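## Task

Inspect the LC port found in column 6 of 6 (counting from the left), block 6 of 10 (counting down from the top), hole 2 of 4 (counting down from the top). Read the verdict on the panel's phone. Only if it reports the port dirty, push the cleaner fully in until its body bottoms out, then inspect again. If the port is still dirty after two cleanings, it fails. The probe captures an image only when it is fully seated and motionless. Finish with both tools withdrawn and report pass or fail. Unlatching or forcing a plug, bending the cleaner's tip, or jamming the robot hard into the panel can fail the task, and so does a fallen or tilted robot. In finished_scene's answer give only the names, comma-separated (format like answer="comet, unicorn").

## Robot and tools

Robot: the LinearBot, a base that can drive in any direction, with a roughly 1.7 m column. A carriage rides up and down it (lift_m) and holds two identical six-joint arms, each with a two-finger gripper. Arm bases sit about 0.57 m plus lift_m off the floor; carriage parts hang some 0.15 m lower. A hand reaches 0.78 m from its shoulder but only about 0.38 m below its arm base. Parked arm: joints 1-6 = 0, 0.05, 0.05, 1.45, 0, 0. Cameras: carriage_camera (fixed, looking forward and about 20 degrees down), left_wrist_camera and right_wrist_camera (looking past the fingertips).

Frames: the base frame has its origin on the floor below the base centre, x forward, y left, z up, in metres. left_hand and right_hand report the point between each hand's finger pads in this frame, plus quat_wxyz (hand z axis runs along the fingers, fingers open along hand y). base_odometry is in the frame where the base began the scene; it counts wheel turns only, so slip shows up as travel, and heading (rad, left positive, -3.142 to 3.142) can drift a degree or two.

Tool move: one action per call. base holds exactly one key, each a relative offset from where the base last reported itself: translate_m (metres, forward positive, -2 to 2), strafe_m (metres, left positive, -2 to 2), or rotate_rad (radians, counter-clockwise/left positive, -6.3 to 6.3). joints is a single object for both arms, keyed by name, each value an absolute target: lift_m 0 to 1 m; left_joint1_rad/right_joint1_rad -2.617 to 3.054 (arm yaw about vertical, 0 forward, positive left); joint2 0 to 3.141 (shoulder: 0 upper arm back and level, 1.57 upright, 3.14 forward level); joint3 0 to 3.141 (elbow: 0 folded, 3.14 straight); joint4 -1.57 to 1.57 (wrist pitch, positive lifts fingertips); joint5 -1.57 to 1.57 (wrist yaw, positive swings fingertips right, the reverse of joint 1); joint6 -2.094 to 2.094 (hand roll, positive clockwise viewed from the forearm); left_gripper_m/right_gripper_m 0 to 0.093 m pad gap. Done tolerances: lift 0.004, j1 0.02, j2 0.105, j3 0.06, j4 0.04, j5 0.025, j6 0.02, gripper 0.004. Optional speeds caps top speed for this action only: translate_m and strafe_m 0.02-0.5 m/s, rotate_rad 0.05-1.57 rad/s, lift_m 0.08-0.25 m/s (maximum is the default). min_time_s (0.1-8 s) sets the shortest duration for arm and gripper motions. cameras picks images: a list of names, omitted/null/["all"] for all, [] for none. A move with no action just reports state and images. Unknown keys make the call invalid; out-of-range values get it refused.

Tool wait: seconds 0 to 10, plus cameras; returns state and images, commanding nothing. Tool zoom_image: camera name and region [x0, y0, x1, y1] in pixels of that camera's newest full image, origin top-left, at most 504 by 504. Tool finished_scene: scene (1 or 2) and answer string; irreversible, and later calls in that reply go to the next scene. Use unknown if no answer was found.

Result lines: move is done or the worst status. base_status and joint_status per motion: done (for the base, wheels turned the commanded amount even if slipping), off_target (stopped short, may still push), contact_stop or time_out (target dropped, holding in place), not_followed (a safety check withheld an arm's targets, usually for arms coming too close; it may keep retrying), limit_stop_at_motor_heat. joint_positions gives readings; on_its_own lists uncommanded behaviour (held at = current target). motor_effort is percent of maximum, positive toward larger joint values, with the peak of the last action in brackets; readings carry sizeable error. Joint torques are listed per arm joint, with offsets, and joints 1-3 wrap at ±28 N m. MOTOR HOT appears at 75 °C; OVER-TEMPERATURE FAULT means the arm went limp for 30-60 s or longer. The pictures line names the returned images in order; images may lag the state slightly.

Cautions: if a call is refused or hit by a stop, remaining move, wait and finished_scene calls in that reply are skipped. Hand readings may be off, usually reading higher than the true hand, especially at long reach. Arms have no contact stop and keep pressing; the base ignores the arms, so a drive can bend an arm against the panel. Never let the two arms strike or squeeze each other. To free withheld arms, send one arm its own readings with joint 1 turned away, then the other in a later call. Avoid high carriage with stretched arms while pushing, abrupt stops, and driving away from something held, since the robot can tip; a rising hand z with no command signals a lean. After a blocked drive, back off about 0.2 m. Park arms when idle or on MOTOR HOT to cool. Do not slam into fixed objects or let items drop far.

Each tool is called after "Emit:" in YAML: its name, and indented under it one key for each argument.

## Session

Emit:
move:

Scene clock: 0.00 s.
Joint torques (N m): no reading
base_odometry: x=+0.000 y=+0.000 heading=+0.000
base_status: not commanded
joint_positions: lift_m=+0.024 left_joint1_rad=-0.576 left_joint2_rad=+1.220 left_joint3_rad=+0.845 left_joint4_rad=+0.546 left_joint5_rad=+0.197 left_joint6_rad=+0.000 left_gripper_m=+0.01704 right_joint1_rad=+0.448 right_joint2_rad=+1.165 right_joint3_rad=+0.884 right_joint4_rad=+0.205 right_joint5_rad=+0.447 right_joint6_rad=+0.014 right_gripper_m=+0.04760
joint_status: not commanded
motor_effort: lift_m=+35 drive_wheels=+0
left_hand: x=+0.5565 y=+0.0482 z=+0.9609 quat_wxyz=(+0.712, +0.255, +0.593, -0.277) (m; base frame)
right_hand: x=+0.6141 y=-0.2015 z=+0.9201 quat_wxyz=(+0.683, -0.007, +0.731, -0.007) (m; base frame)
pictures: carriage_camera, left_wrist_camera, right_wrist_camera
Images, in order (width x height): carriage_camera 672x504, left_wrist_camera 672x504, right_wrist_camera 672x504.

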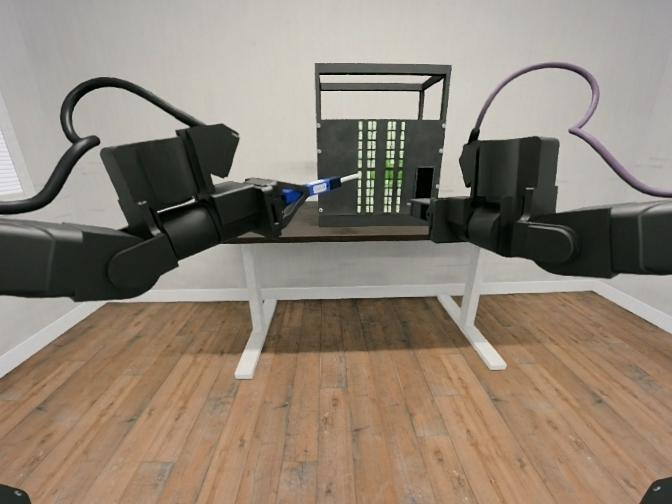

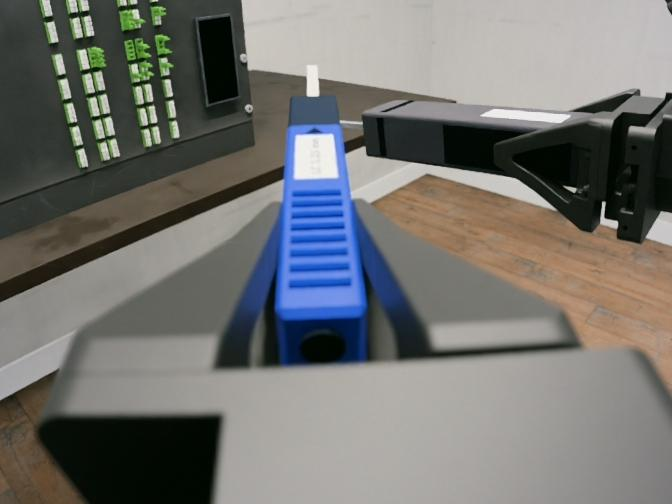

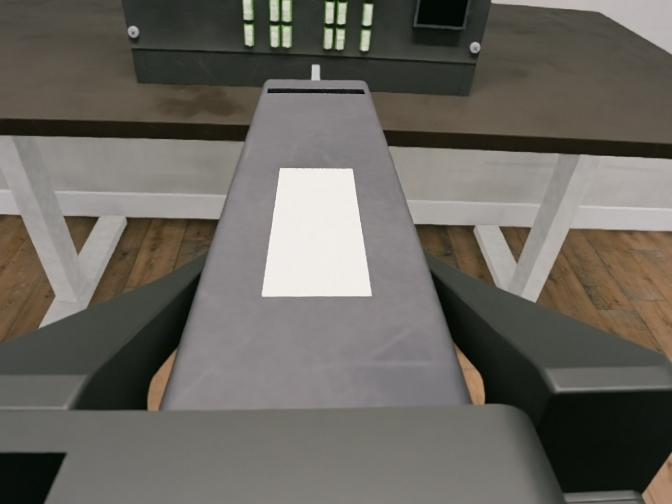

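Emit:
zoom_image:
  camera: "carriage_camera"
  region: [250, 50, 490, 250]

Emit:
zoom_image:
  camera: "left_wrist_camera"
  region: [240, 40, 440, 190]

Emit:
zoom_image:
  camera: "right_wrist_camera"
  region: [120, 0, 500, 300]

Emit:
zoom_image:
  camera: "left_wrist_camera"
  region: [0, 0, 260, 200]

Scaled by 2.100.

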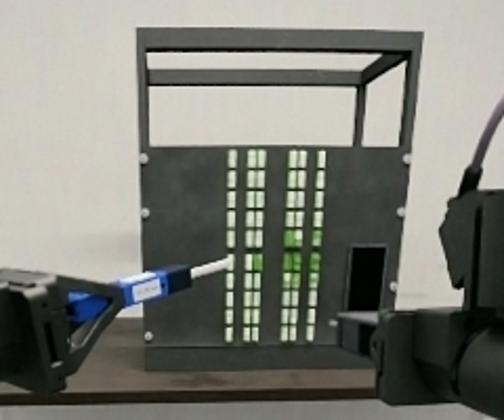

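Scaled by 2.520.

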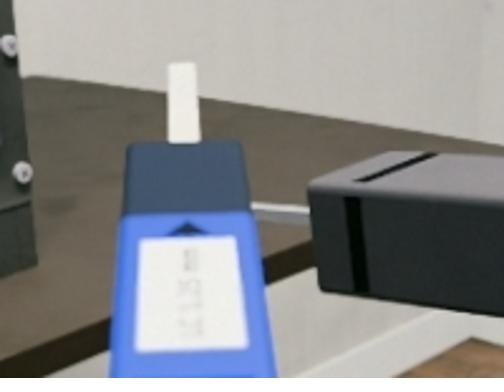

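Scaled by 1.326.

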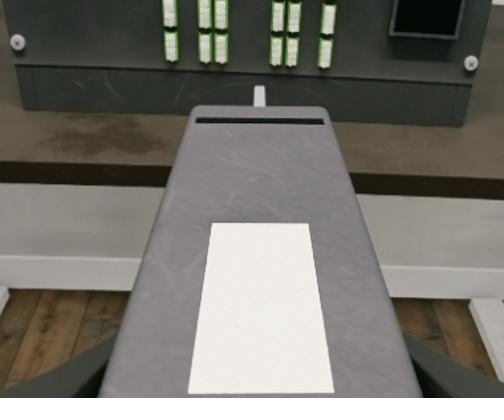

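Scaled by 1.938.

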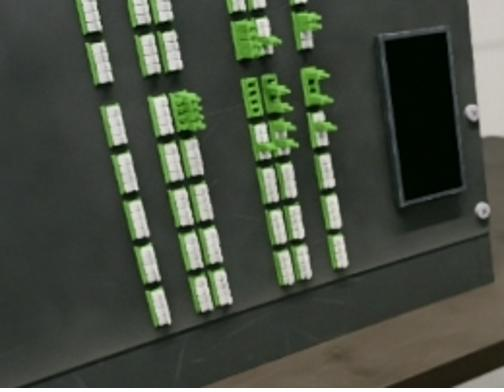

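Emit:
move:
  joints: {"left_joint1_rad": 0.0, "left_joint5_rad": 0.0}
  min_time_s: 3

Emit:
move:
  joints: {"left_joint2_rad": 0.05, "left_joint3_rad": 0.05, "left_joint4_rad": 1.45}
  min_time_s: 4

Scene clock: 23.07 s.
Joint torques (N m): left_arm=[0.61 -3.66 8.84 1.99 -0.14 -0.08] | right_arm=[-0.27 -3.82 9.43 3.2 0 -0.11]
move: done
base_odometry: x=+0.000 y=+0.000 heading=+0.000
base_status: not commanded
joint_positions: lift_m=+0.024 left_joint1_rad=-0.008 left_joint2_rad=+1.220 left_joint3_rad=+0.845 left_joint4_rad=+0.546 left_joint5_rad=+0.009 left_joint6_rad=+0.000 left_gripper_m=+0.01704 right_joint1_rad=+0.448 right_joint2_rad=+1.165 right_joint3_rad=+0.884 right_joint4_rad=+0.204 right_joint5_rad=+0.447 right_joint6_rad=+0.014 right_gripper_m=+0.04760
joint_status: all done
motor_effort: lift_m=+35(35) drive_wheels=-2(3)
left_hand: x=+0.6464 y=+0.3012 z=+0.9614 quat_wxyz=(+0.765, +0.006, +0.644, -0.006) (m; base frame)
right_hand: x=+0.6141 y=-0.2015 z=+0.9198 quat_wxyz=(+0.682, -0.007, +0.731, -0.007) (m; base frame)
pictures: carriage_camera, left_wrist_camera, right_wrist_camera
Images, in order (width x height): carriage_camera 672x504, left_wrist_camera 672x504, right_wrist_camera 672x504.

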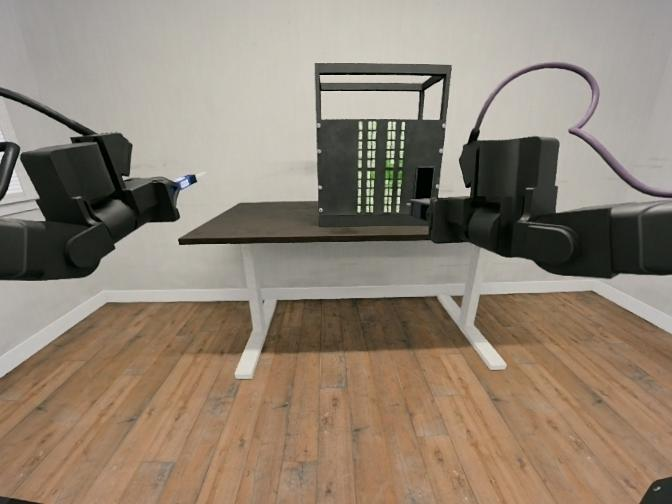

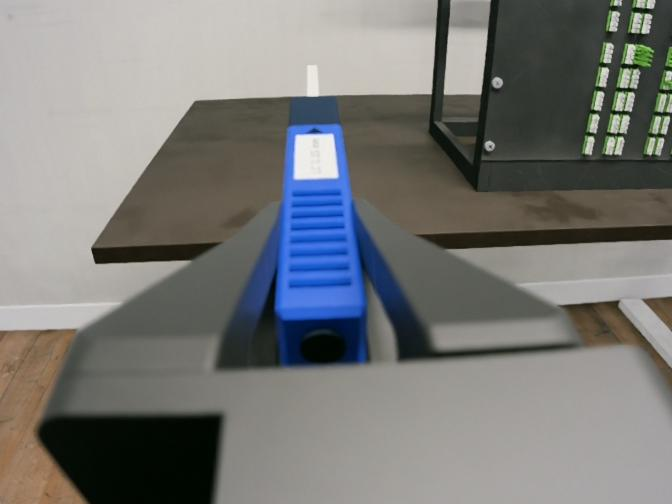

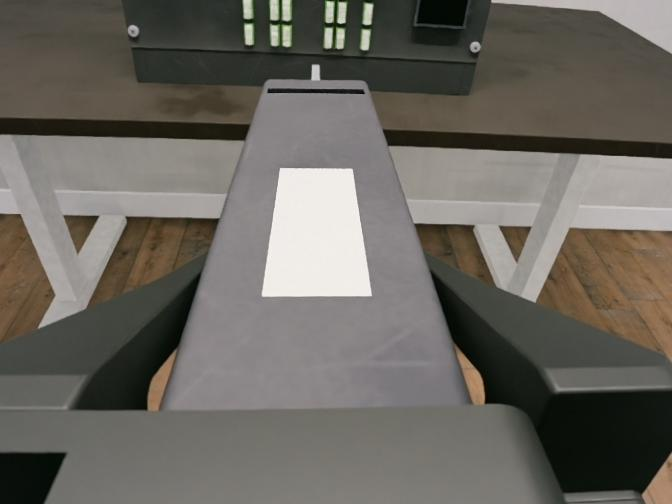

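Scene clock: 27.33 s.
Joint torques (N m): left_arm=[0.62 2.66 4.88 0.05 -0.12 -0.08] | right_arm=[-0.17 -3.82 9.31 3.21 -0.01 -0.1]
move: done
base_odometry: x=+0.000 y=+0.000 heading=+0.000
base_status: not commanded
joint_positions: lift_m=+0.024 left_joint1_rad=-0.008 left_joint2_rad=+0.060 left_joint3_rad=+0.065 left_joint4_rad=+1.435 left_joint5_rad=+0.007 left_joint6_rad=+0.000 left_gripper_m=+0.01704 right_joint1_rad=+0.448 right_joint2_rad=+1.165 right_joint3_rad=+0.884 right_joint4_rad=+0.203 right_joint5_rad=+0.447 right_joint6_rad=+0.014 right_gripper_m=+0.04760
joint_status: all done
motor_effort: lift_m=+35(35) drive_wheels=-3(3)
left_hand: x=+0.2561 y=+0.3045 z=+1.0283 quat_wxyz=(+0.998, +0.004, +0.065, -0.004) (m; base frame)
right_hand: x=+0.6141 y=-0.2015 z=+0.9196 quat_wxyz=(+0.682, -0.007, +0.732, -0.007) (m; base frame)
pictures: carriage_camera, left_wrist_camera, right_wrist_camera
Images, in order (width x height): carriage_camera 672x504, left_wrist_camera 672x504, right_wrist_camera 672x504.

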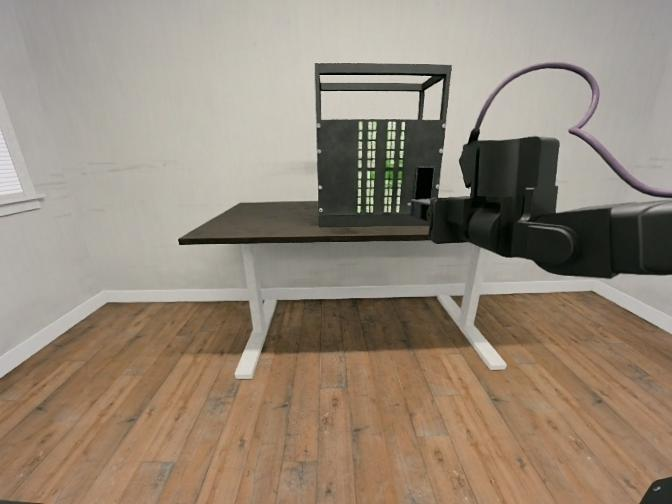

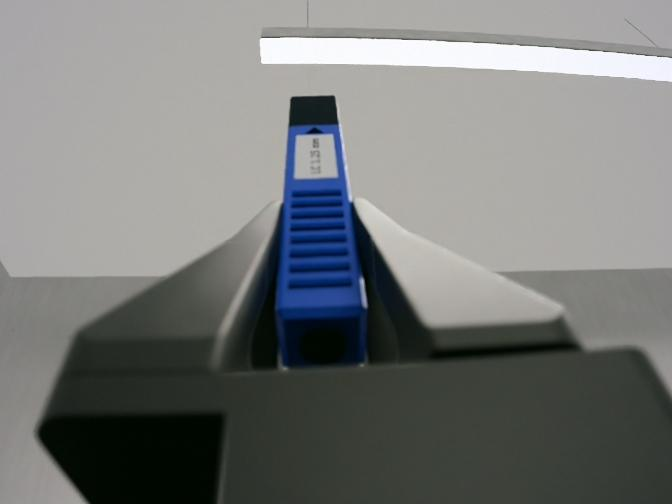

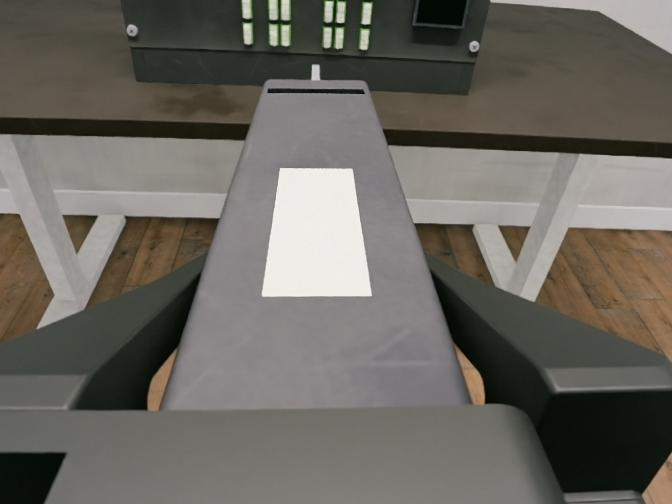

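Emit:
move:
  base: {"translate_m": 0.3}
  speeds: {"translate_m": 0.15}

Scene clock: 32.37 s.
Joint torques (N m): left_arm=[0.62 2.73 4.86 -0.06 -0.13 -0.09] | right_arm=[-0.16 -4.18 9.52 3.25 -0.01 -0.09]
move: done
base_odometry: x=+0.300 y=+0.000 heading=+0.001
base_status: done
joint_positions: lift_m=+0.024 left_joint1_rad=-0.008 left_joint2_rad=+0.060 left_joint3_rad=+0.065 left_joint4_rad=+1.441 left_joint5_rad=+0.007 left_joint6_rad=+0.000 left_gripper_m=+0.01704 right_joint1_rad=+0.448 right_joint2_rad=+1.169 right_joint3_rad=+0.884 right_joint4_rad=+0.200 right_joint5_rad=+0.447 right_joint6_rad=+0.014 right_gripper_m=+0.04760
joint_status: not commanded
motor_effort: lift_m=+35(35) drive_wheels=-9(14)
left_hand: x=+0.2546 y=+0.3045 z=+1.0285 quat_wxyz=(+0.998, +0.004, +0.062, -0.004) (m; base frame)
right_hand: x=+0.6147 y=-0.2012 z=+0.9173 quat_wxyz=(+0.679, -0.008, +0.734, -0.008) (m; base frame)
pictures: carriage_camera, left_wrist_camera, right_wrist_camera
Images, in order (width x height): carriage_camera 672x504, left_wrist_camera 672x504, right_wrist_camera 672x504.

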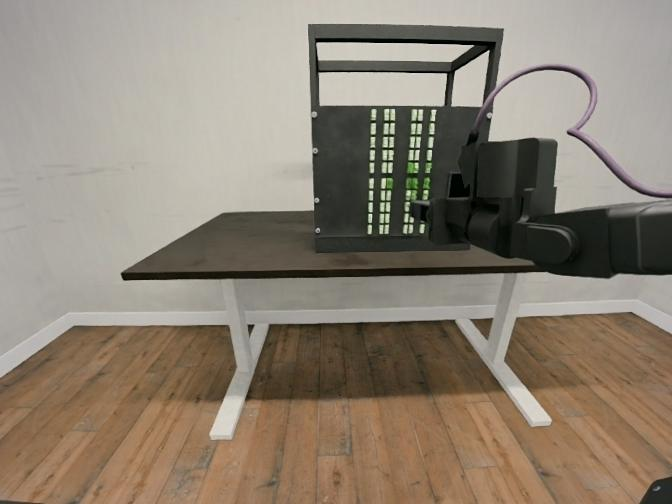

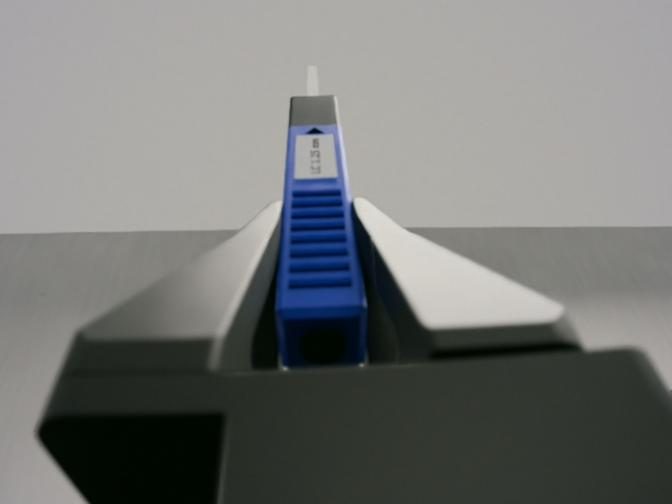

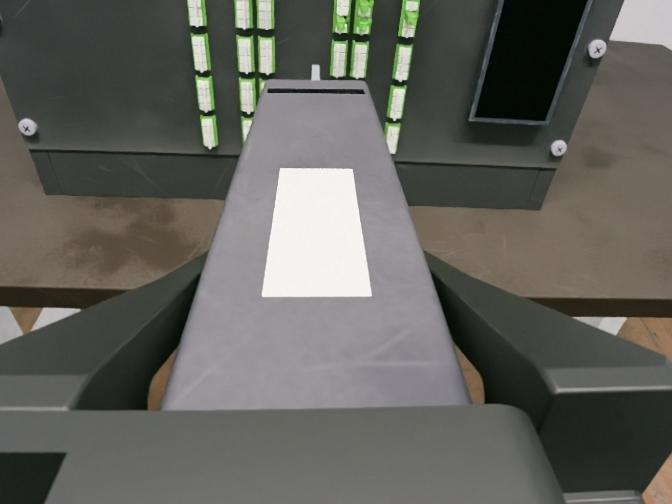

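Emit:
move:
  joints: {"lift_m": 0.15, "right_joint4_rad": 0.27, "right_joint6_rad": 0.0}

Emit:
zoom_image:
  camera: "right_wrist_camera"
  region: [150, 0, 500, 250]

Scene clock: 38.80 s.
Joint torques (N m): left_arm=[0.64 2.86 5.48 -0.06 -0.12 -0.08] | right_arm=[-0.17 -4.55 9.51 3.24 0.01 -0.2]
move: off_target
base_odometry: x=+0.300 y=+0.000 heading=+0.001
base_status: not commanded
joint_positions: lift_m=+0.150 left_joint1_rad=-0.008 left_joint2_rad=+0.056 left_joint3_rad=+0.059 left_joint4_rad=+1.441 left_joint5_rad=+0.007 left_joint6_rad=+0.000 left_gripper_m=+0.01704 right_joint1_rad=+0.448 right_joint2_rad=+1.173 right_joint3_rad=+0.884 right_joint4_rad=+0.219 right_joint5_rad=+0.447 right_joint6_rad=+0.007 right_gripper_m=+0.04760
joint_status: right_joint4_rad off_target (ended at +0.219, target +0.270); the others done
motor_effort: lift_m=+35(46) drive_wheels=+6(10)
left_hand: x=+0.2552 y=+0.3045 z=+1.1525 quat_wxyz=(+0.998, +0.004, +0.063, -0.004) (m; base frame)
right_hand: x=+0.6158 y=-0.2007 z=+1.0460 quat_wxyz=(+0.684, -0.008, +0.729, -0.008) (m; base frame)
pictures: carriage_camera, left_wrist_camera, right_wrist_camera
Images, in order (width x height): carriage_camera 672x504, left_wrist_camera 672x504, right_wrist_camera 672x504.

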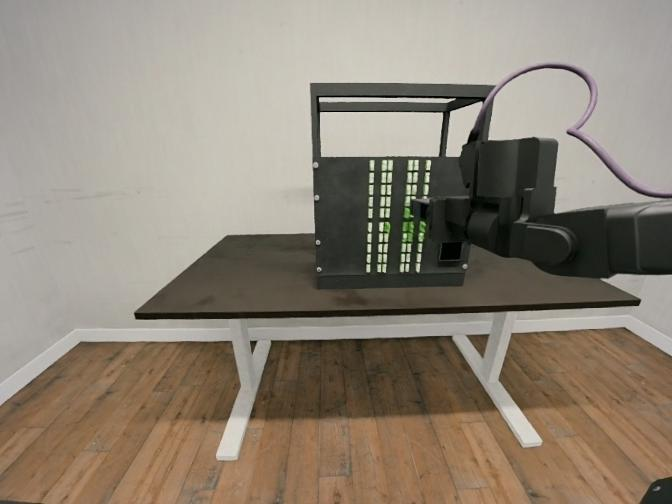

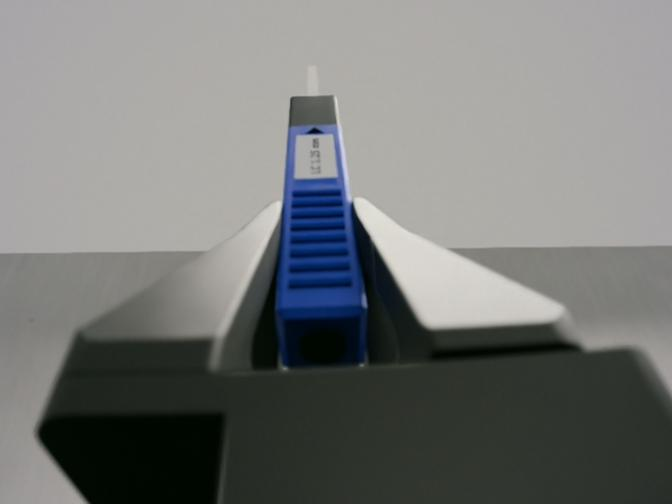

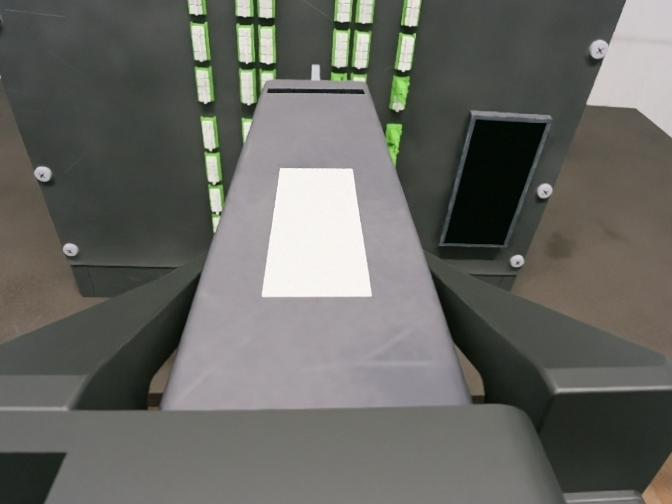

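Scaled by 1.440.

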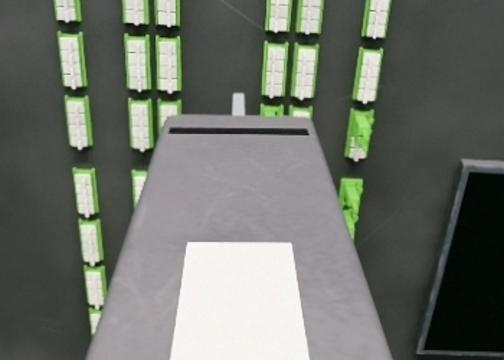

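Emit:
zoom_image:
  camera: "right_wrist_camera"
  region: [350, 60, 450, 160]

Emit:
zoom_image:
  camera: "carriage_camera"
  region: [360, 150, 480, 280]

Scaled by 5.040.

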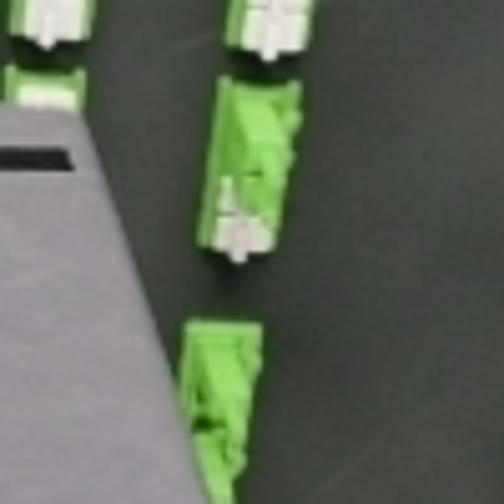

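Scaled by 3.877.

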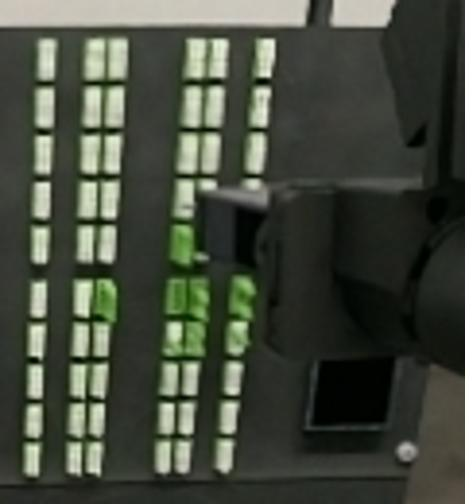

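Emit:
move:
  base: {"strafe_m": -0.06}
  joints: {"lift_m": 0.09, "right_joint4_rad": 0.32}
  speeds: {"strafe_m": 0.1}

Emit:
zoom_image:
  camera: "right_wrist_camera"
  region: [250, 0, 410, 120]

Scene clock: 47.70 s.
Joint torques (N m): left_arm=[0.55 2.97 5.46 -0.07 -0.1 -0.08] | right_arm=[-0.28 -4.63 9.51 3.43 0 -0.18]
move: off_target
base_odometry: x=+0.300 y=-0.060 heading=+0.001
base_status: done
joint_positions: lift_m=+0.090 left_joint1_rad=-0.007 left_joint2_rad=+0.056 left_joint3_rad=+0.059 left_joint4_rad=+1.442 left_joint5_rad=+0.004 left_joint6_rad=+0.000 left_gripper_m=+0.01704 right_joint1_rad=+0.448 right_joint2_rad=+1.175 right_joint3_rad=+0.883 right_joint4_rad=+0.251 right_joint5_rad=+0.446 right_joint6_rad=+0.007 right_gripper_m=+0.04760
joint_status: right_joint4_rad off_target (ended at +0.250, target +0.320); the others done
motor_effort: lift_m=+37(39) drive_wheels=-3(10)
left_hand: x=+0.2549 y=+0.3050 z=+1.0924 quat_wxyz=(+0.998, +0.002, +0.063, -0.004) (m; base frame)
right_hand: x=+0.6165 y=-0.1998 z=+0.9917 quat_wxyz=(+0.694, -0.005, +0.720, -0.003) (m; base frame)
pictures: carriage_camera, left_wrist_camera, right_wrist_camera
Images, in order (width x height): carriage_camera 672x504, left_wrist_camera 672x504, right_wrist_camera 672x504.

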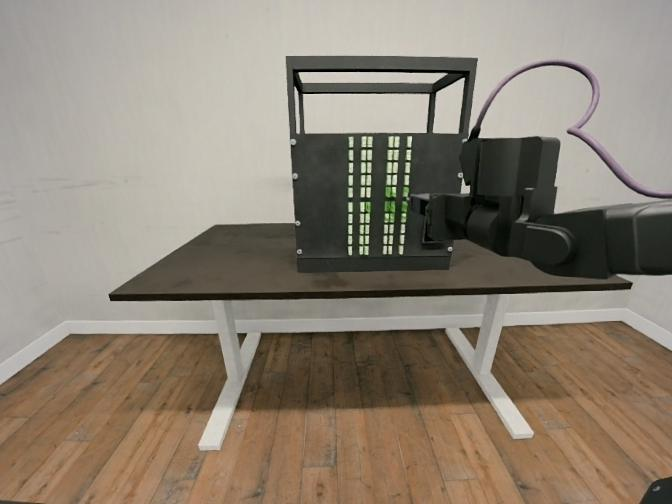

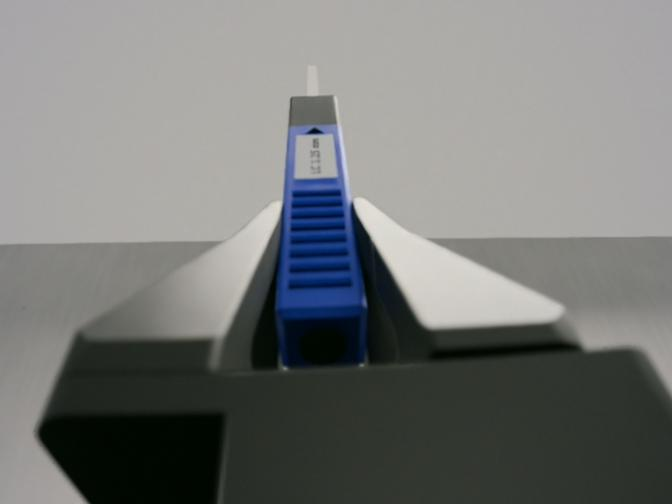

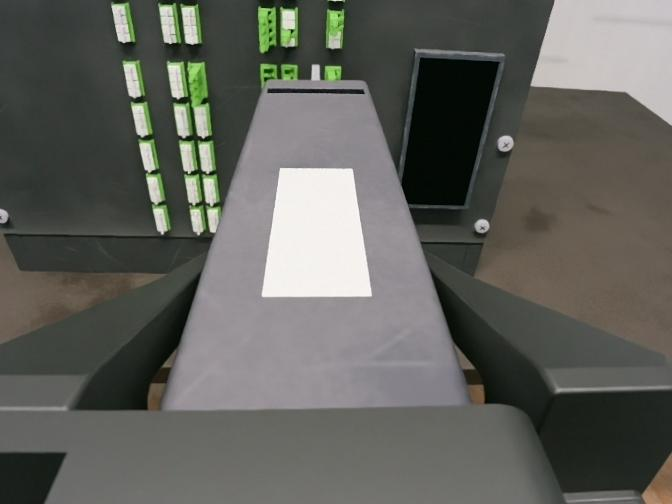

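Scaled by 3.150.

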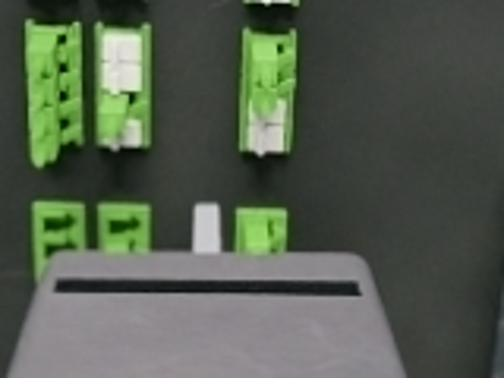

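Emit:
move:
  base: {"strafe_m": -0.01}
  joints: {"lift_m": 0.04}
  speeds: {"strafe_m": 0.1}

Emit:
zoom_image:
  camera: "right_wrist_camera"
  region: [260, 0, 380, 90]

Scene clock: 51.33 s.
Joint torques (N m): left_arm=[0.44 3 5.46 -0.07 -0.09 -0.08] | right_arm=[-0.2 -4.74 9.54 3.4 0.01 -0.18]
move: done
base_odometry: x=+0.300 y=-0.070 heading=+0.001
base_status: done
joint_positions: lift_m=+0.040 left_joint1_rad=-0.006 left_joint2_rad=+0.055 left_joint3_rad=+0.059 left_joint4_rad=+1.443 left_joint5_rad=+0.004 left_joint6_rad=+0.000 left_gripper_m=+0.01704 right_joint1_rad=+0.448 right_joint2_rad=+1.175 right_joint3_rad=+0.883 right_joint4_rad=+0.253 right_joint5_rad=+0.446 right_joint6_rad=+0.006 right_gripper_m=+0.04760
joint_status: all done
motor_effort: lift_m=+36(38) drive_wheels=-4(13)
left_hand: x=+0.2546 y=+0.3051 z=+1.0425 quat_wxyz=(+0.998, +0.002, +0.062, -0.003) (m; base frame)
right_hand: x=+0.6166 y=-0.1999 z=+0.9420 quat_wxyz=(+0.694, -0.005, +0.720, -0.003) (m; base frame)
pictures: carriage_camera, left_wrist_camera, right_wrist_camera
Images, in order (width x height): carriage_camera 672x504, left_wrist_camera 672x504, right_wrist_camera 672x504.

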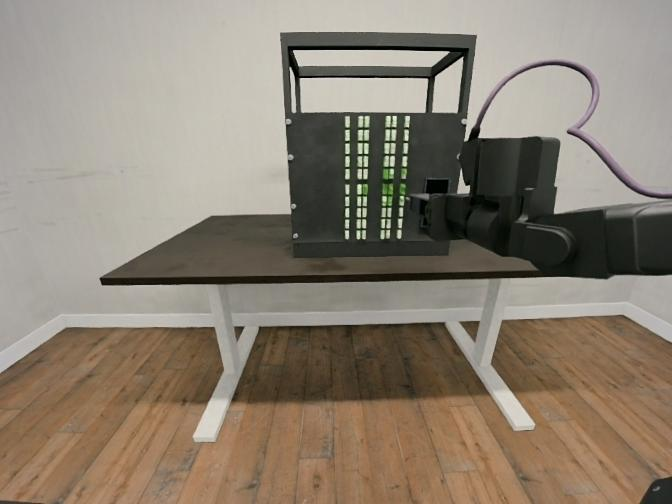

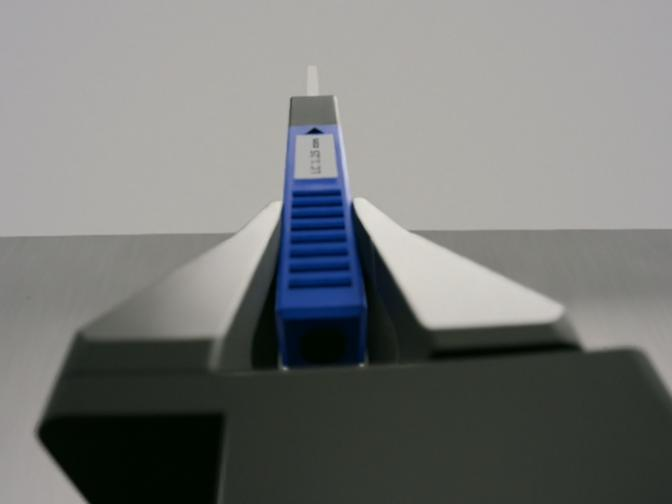

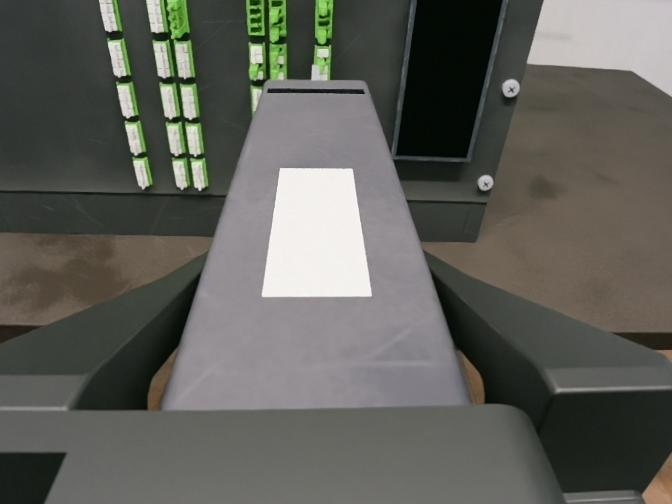

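Scaled by 4.200.

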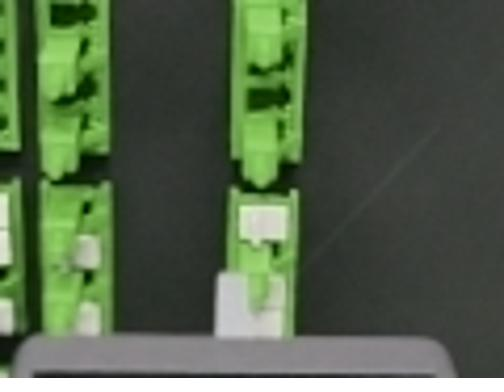

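Emit:
move:
  joints: {"lift_m": 0.0}
  cameras: ["right_wrist_camera"]

Emit:
zoom_image:
  camera: "right_wrist_camera"
  region: [260, 0, 380, 90]

Scene clock: 54.73 s.
Joint torques (N m): left_arm=[0.44 3.06 5.6 -0.09 -0.09 -0.08] | right_arm=[-0.18 -4.88 9.51 3.44 -0.01 -0.17]
move: done
base_odometry: x=+0.300 y=-0.070 heading=+0.001
base_status: not commanded
joint_positions: lift_m=+0.000 left_joint1_rad=-0.006 left_joint2_rad=+0.055 left_joint3_rad=+0.058 left_joint4_rad=+1.443 left_joint5_rad=+0.004 left_joint6_rad=+0.000 left_gripper_m=+0.01704 right_joint1_rad=+0.448 right_joint2_rad=+1.175 right_joint3_rad=+0.882 right_joint4_rad=+0.253 right_joint5_rad=+0.446 right_joint6_rad=+0.006 right_gripper_m=+0.04760
joint_status: all done
motor_effort: lift_m=+37(40) drive_wheels=-4(4)
left_hand: x=+0.2547 y=+0.3051 z=+1.0021 quat_wxyz=(+0.998, +0.002, +0.062, -0.003) (m; base frame)
right_hand: x=+0.6166 y=-0.1999 z=+0.9018 quat_wxyz=(+0.694, -0.005, +0.720, -0.003) (m; base frame)
pictures: right_wrist_camera
Images, in order (width x height): right_wrist_camera 672x504.

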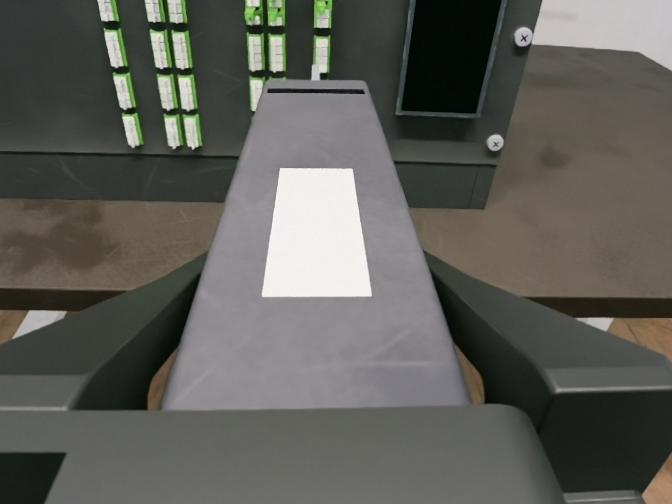

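Scaled by 4.200.

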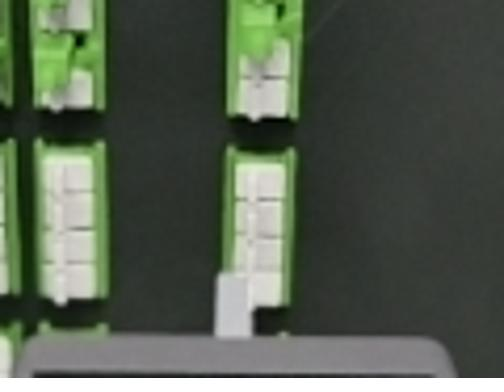

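Emit:
move:
  joints: {"lift_m": 0.06}
  cameras: ["right_wrist_camera"]

Emit:
zoom_image:
  camera: "right_wrist_camera"
  region: [270, 0, 380, 90]

Scene clock: 57.90 s.
Joint torques (N m): left_arm=[0.44 3.1 5.55 -0.07 -0.09 -0.08] | right_arm=[-0.23 -4.77 9.44 3.21 0.01 -0.17]
move: done
base_odometry: x=+0.300 y=-0.070 heading=+0.001
base_status: not commanded
joint_positions: lift_m=+0.060 left_joint1_rad=-0.006 left_joint2_rad=+0.055 left_joint3_rad=+0.058 left_joint4_rad=+1.443 left_joint5_rad=+0.004 left_joint6_rad=+0.000 left_gripper_m=+0.01704 right_joint1_rad=+0.448 right_joint2_rad=+1.175 right_joint3_rad=+0.882 right_joint4_rad=+0.270 right_joint5_rad=+0.446 right_joint6_rad=+0.006 right_gripper_m=+0.04760
joint_status: all done
motor_effort: lift_m=+35(46) drive_wheels=-3(5)
left_hand: x=+0.2547 y=+0.3051 z=+1.0623 quat_wxyz=(+0.998, +0.002, +0.062, -0.003) (m; base frame)
right_hand: x=+0.6167 y=-0.1998 z=+0.9658 quat_wxyz=(+0.700, -0.002, +0.715, -0.001) (m; base frame)
pictures: right_wrist_camera
Images, in order (width x height): right_wrist_camera 672x504.

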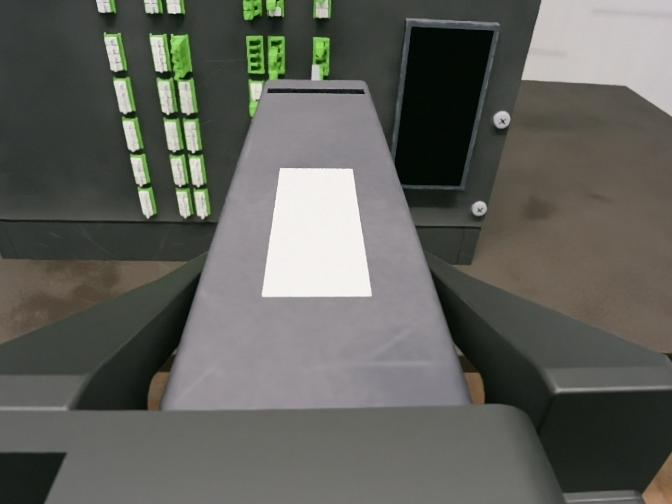

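Scaled by 4.582.

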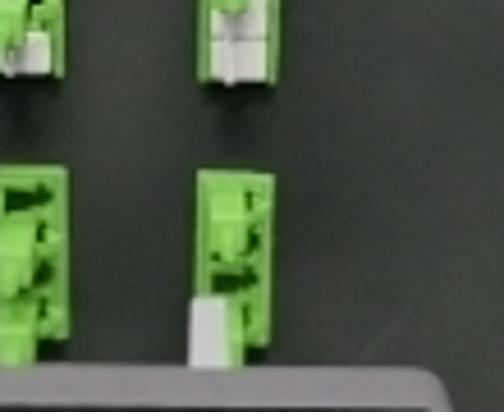

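Emit:
move:
  base: {"strafe_m": -0.07}
  joints: {"lift_m": 0.15}
  cameras: ["right_wrist_camera"]

Emit:
zoom_image:
  camera: "right_wrist_camera"
  region: [150, 60, 290, 200]

Scene clock: 64.23 s.
Joint torques (N m): left_arm=[0.2 3.1 5.59 -0.09 -0.08 -0.08] | right_arm=[-0.02 -4.78 9.55 3.22 -0.02 -0.17]
move: done
base_odometry: x=+0.301 y=-0.140 heading=+0.001
base_status: done
joint_positions: lift_m=+0.150 left_joint1_rad=-0.005 left_joint2_rad=+0.055 left_joint3_rad=+0.058 left_joint4_rad=+1.443 left_joint5_rad=+0.003 left_joint6_rad=+0.000 left_gripper_m=+0.01704 right_joint1_rad=+0.447 right_joint2_rad=+1.175 right_joint3_rad=+0.882 right_joint4_rad=+0.269 right_joint5_rad=+0.447 right_joint6_rad=+0.006 right_gripper_m=+0.04760
joint_status: all done
motor_effort: lift_m=+35(44) drive_wheels=-2(12)
left_hand: x=+0.2546 y=+0.3052 z=+1.1523 quat_wxyz=(+0.998, +0.002, +0.062, -0.003) (m; base frame)
right_hand: x=+0.6168 y=-0.2004 z=+1.0555 quat_wxyz=(+0.699, -0.002, +0.715, -0.002) (m; base frame)
pictures: right_wrist_camera
Images, in order (width x height): right_wrist_camera 672x504.

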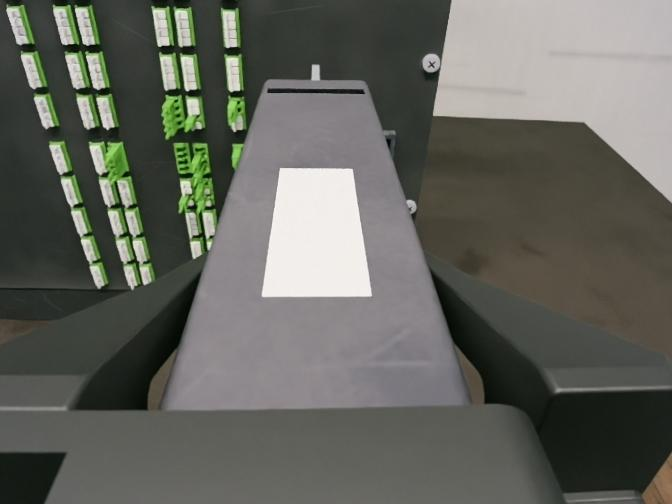

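Scaled by 3.600.

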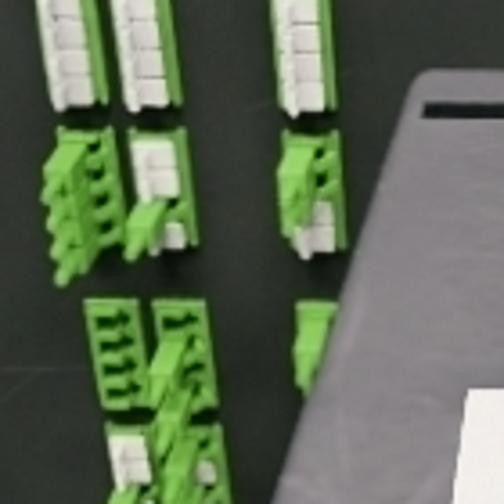

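Emit:
move:
  base: {"strafe_m": 0.03}
  joints: {"lift_m": 0.02, "right_joint4_rad": 0.85}

Scene clock: 69.53 s.
Joint torques (N m): left_arm=[0.36 3.07 5.57 -0.09 -0.08 -0.07] | right_arm=[-0.28 -4.36 9.14 2.89 -0.19 -0.18]
move: off_target
base_odometry: x=+0.301 y=-0.110 heading=+0.001
base_status: done
joint_positions: lift_m=+0.020 left_joint1_rad=-0.005 left_joint2_rad=+0.055 left_joint3_rad=+0.058 left_joint4_rad=+1.443 left_joint5_rad=+0.002 left_joint6_rad=+0.000 left_gripper_m=+0.01704 right_joint1_rad=+0.448 right_joint2_rad=+1.175 right_joint3_rad=+0.882 right_joint4_rad=+0.784 right_joint5_rad=+0.450 right_joint6_rad=+0.006 right_gripper_m=+0.04760
joint_status: right_joint4_rad off_target (ended at +0.784, target +0.850); the others done
motor_effort: lift_m=+36(38) drive_wheels=+1(14)
left_hand: x=+0.2546 y=+0.3054 z=+1.0222 quat_wxyz=(+0.998, +0.001, +0.062, -0.003) (m; base frame)
right_hand: x=+0.5922 y=-0.2122 z=+1.0398 quat_wxyz=(+0.840, +0.077, +0.531, +0.076) (m; base frame)
pictures: carriage_camera, left_wrist_camera, right_wrist_camera
Images, in order (width x height): carriage_camera 672x504, left_wrist_camera 672x504, right_wrist_camera 672x504.

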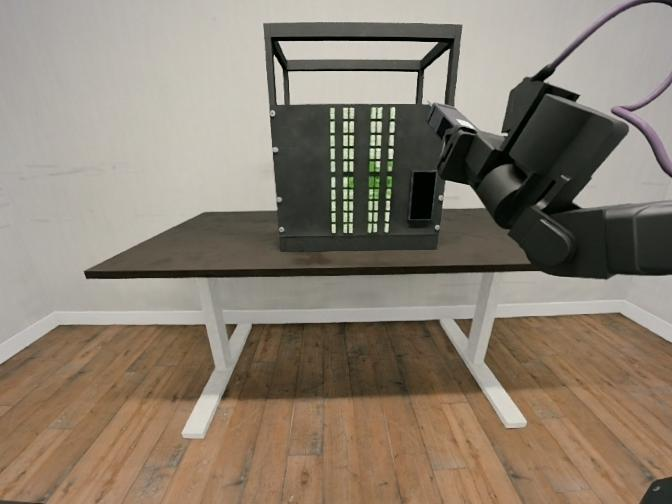

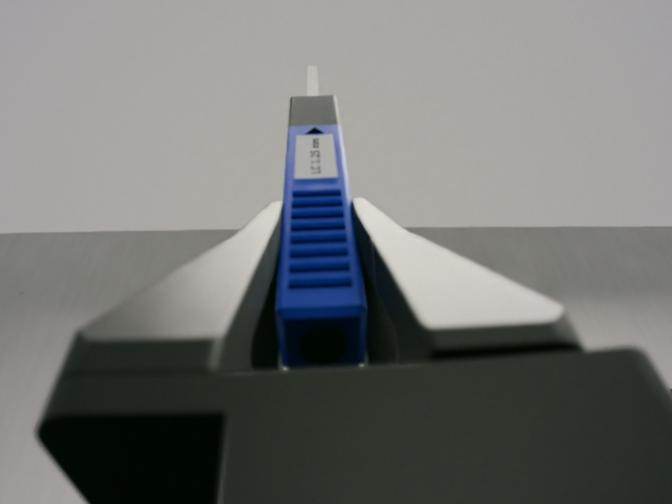

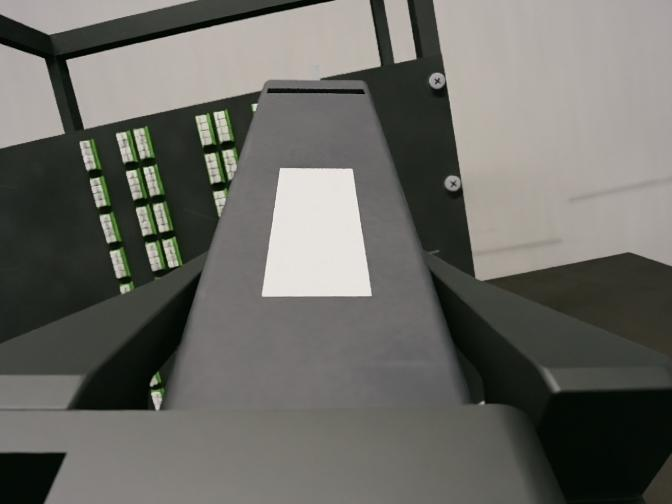

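Emit:
zoom_image:
  camera: "carriage_camera"
  region: [365, 160, 405, 200]

Scaled by 12.600.

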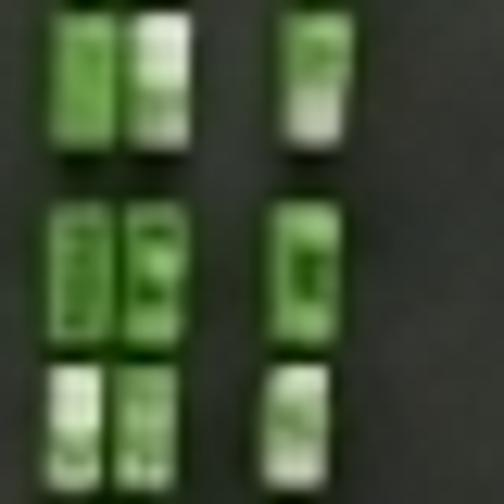

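Emit:
move:
  joints: {"lift_m": 0.06, "right_joint4_rad": 0.32}
  cameras: ["carriage_camera"]

Emit:
zoom_image:
  camera: "carriage_camera"
  region: [360, 160, 480, 250]

Scene clock: 77.37 s.
Joint torques (N m): left_arm=[0.39 3.1 5.57 -0.09 -0.07 -0.08] | right_arm=[-0.23 -4.74 9.52 3.17 -0.05 -0.17]
move: off_target
base_odometry: x=+0.301 y=-0.110 heading=+0.001
base_status: not commanded
joint_positions: lift_m=+0.060 left_joint1_rad=-0.005 left_joint2_rad=+0.055 left_joint3_rad=+0.058 left_joint4_rad=+1.443 left_joint5_rad=+0.002 left_joint6_rad=+0.000 left_gripper_m=+0.01704 right_joint1_rad=+0.448 right_joint2_rad=+1.175 right_joint3_rad=+0.882 right_joint4_rad=+0.274 right_joint5_rad=+0.450 right_joint6_rad=+0.006 right_gripper_m=+0.04760
joint_status: right_joint4_rad off_target (ended at +0.274, target +0.320); the others done
motor_effort: lift_m=+34(42) drive_wheels=+0(2)
left_hand: x=+0.2546 y=+0.3054 z=+1.0624 quat_wxyz=(+0.998, +0.001, +0.062, -0.003) (m; base frame)
right_hand: x=+0.6167 y=-0.2005 z=+0.9668 quat_wxyz=(+0.701, +0.000, +0.713, -0.002) (m; base frame)
pictures: carriage_camera
Images, in order (width x height): carriage_camera 672x504.

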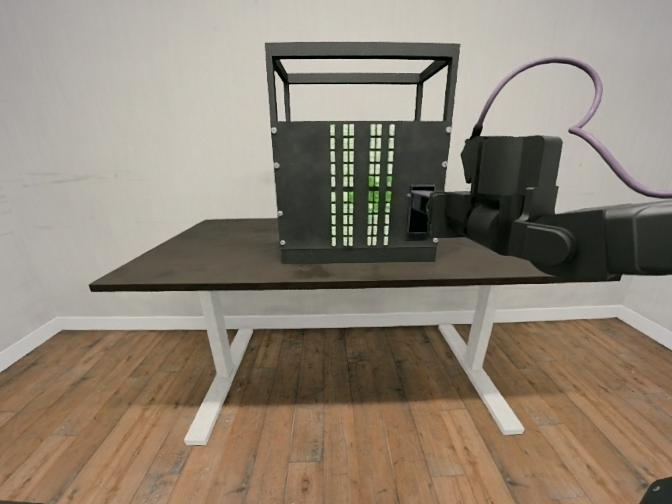

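Scaled by 4.200.

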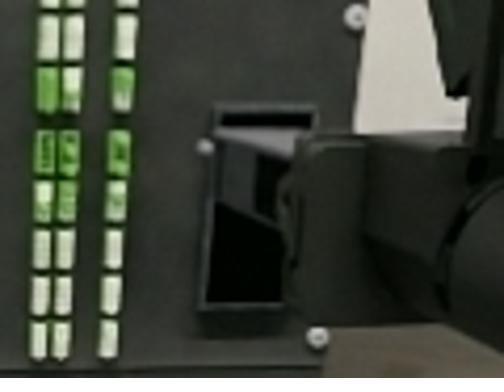

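Emit:
move:
  joints: {"right_joint5_rad": -0.8}
  min_time_s: 2
  cameras: ["carriage_camera", "right_wrist_camera"]

Emit:
zoom_image:
  camera: "carriage_camera"
  region: [200, 120, 440, 300]

Scene clock: 83.57 s.
Joint torques (N m): left_arm=[0.38 3.1 5.59 -0.08 -0.07 -0.08] | right_arm=[-0.18 -4.68 9.46 3.06 -0.26 -0.17]
move: done
base_odometry: x=+0.301 y=-0.110 heading=+0.001
base_status: not commanded
joint_positions: lift_m=+0.060 left_joint1_rad=-0.005 left_joint2_rad=+0.055 left_joint3_rad=+0.058 left_joint4_rad=+1.443 left_joint5_rad=+0.002 left_joint6_rad=+0.000 left_gripper_m=+0.01704 right_joint1_rad=+0.448 right_joint2_rad=+1.175 right_joint3_rad=+0.882 right_joint4_rad=+0.269 right_joint5_rad=-0.784 right_joint6_rad=+0.006 right_gripper_m=+0.04760
joint_status: all done
motor_effort: lift_m=+34(34) drive_wheels=-1(3)
left_hand: x=+0.2546 y=+0.3054 z=+1.0624 quat_wxyz=(+0.998, +0.001, +0.062, -0.003) (m; base frame)
right_hand: x=+0.5005 y=-0.0360 z=+0.9665 quat_wxyz=(+0.567, -0.405, +0.587, +0.412) (m; base frame)
pictures: carriage_camera, right_wrist_camera
Images, in order (width x height): carriage_camera 672x504, right_wrist_camera 672x504.

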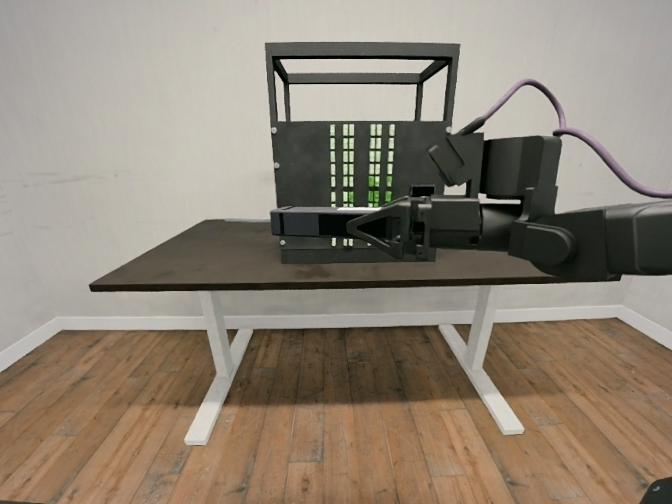

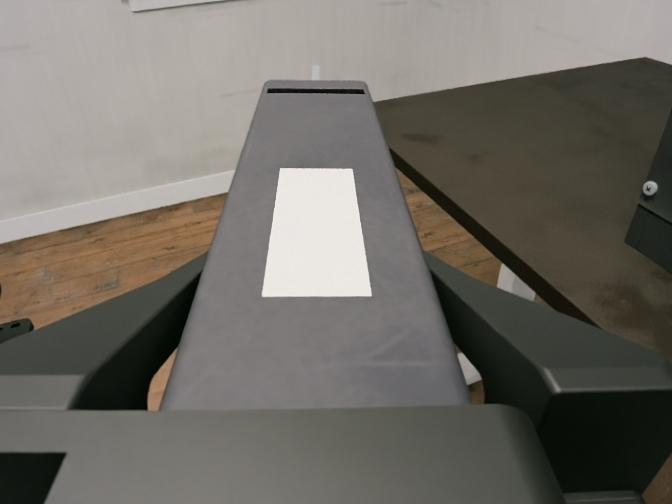

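Scaled by 2.100.

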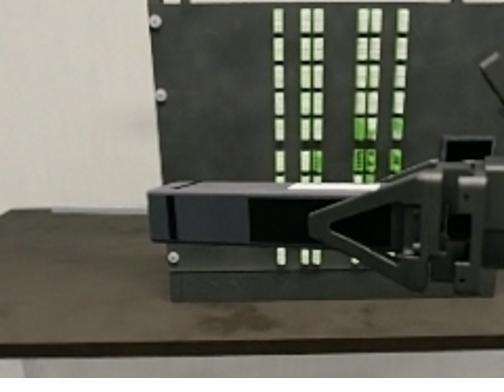

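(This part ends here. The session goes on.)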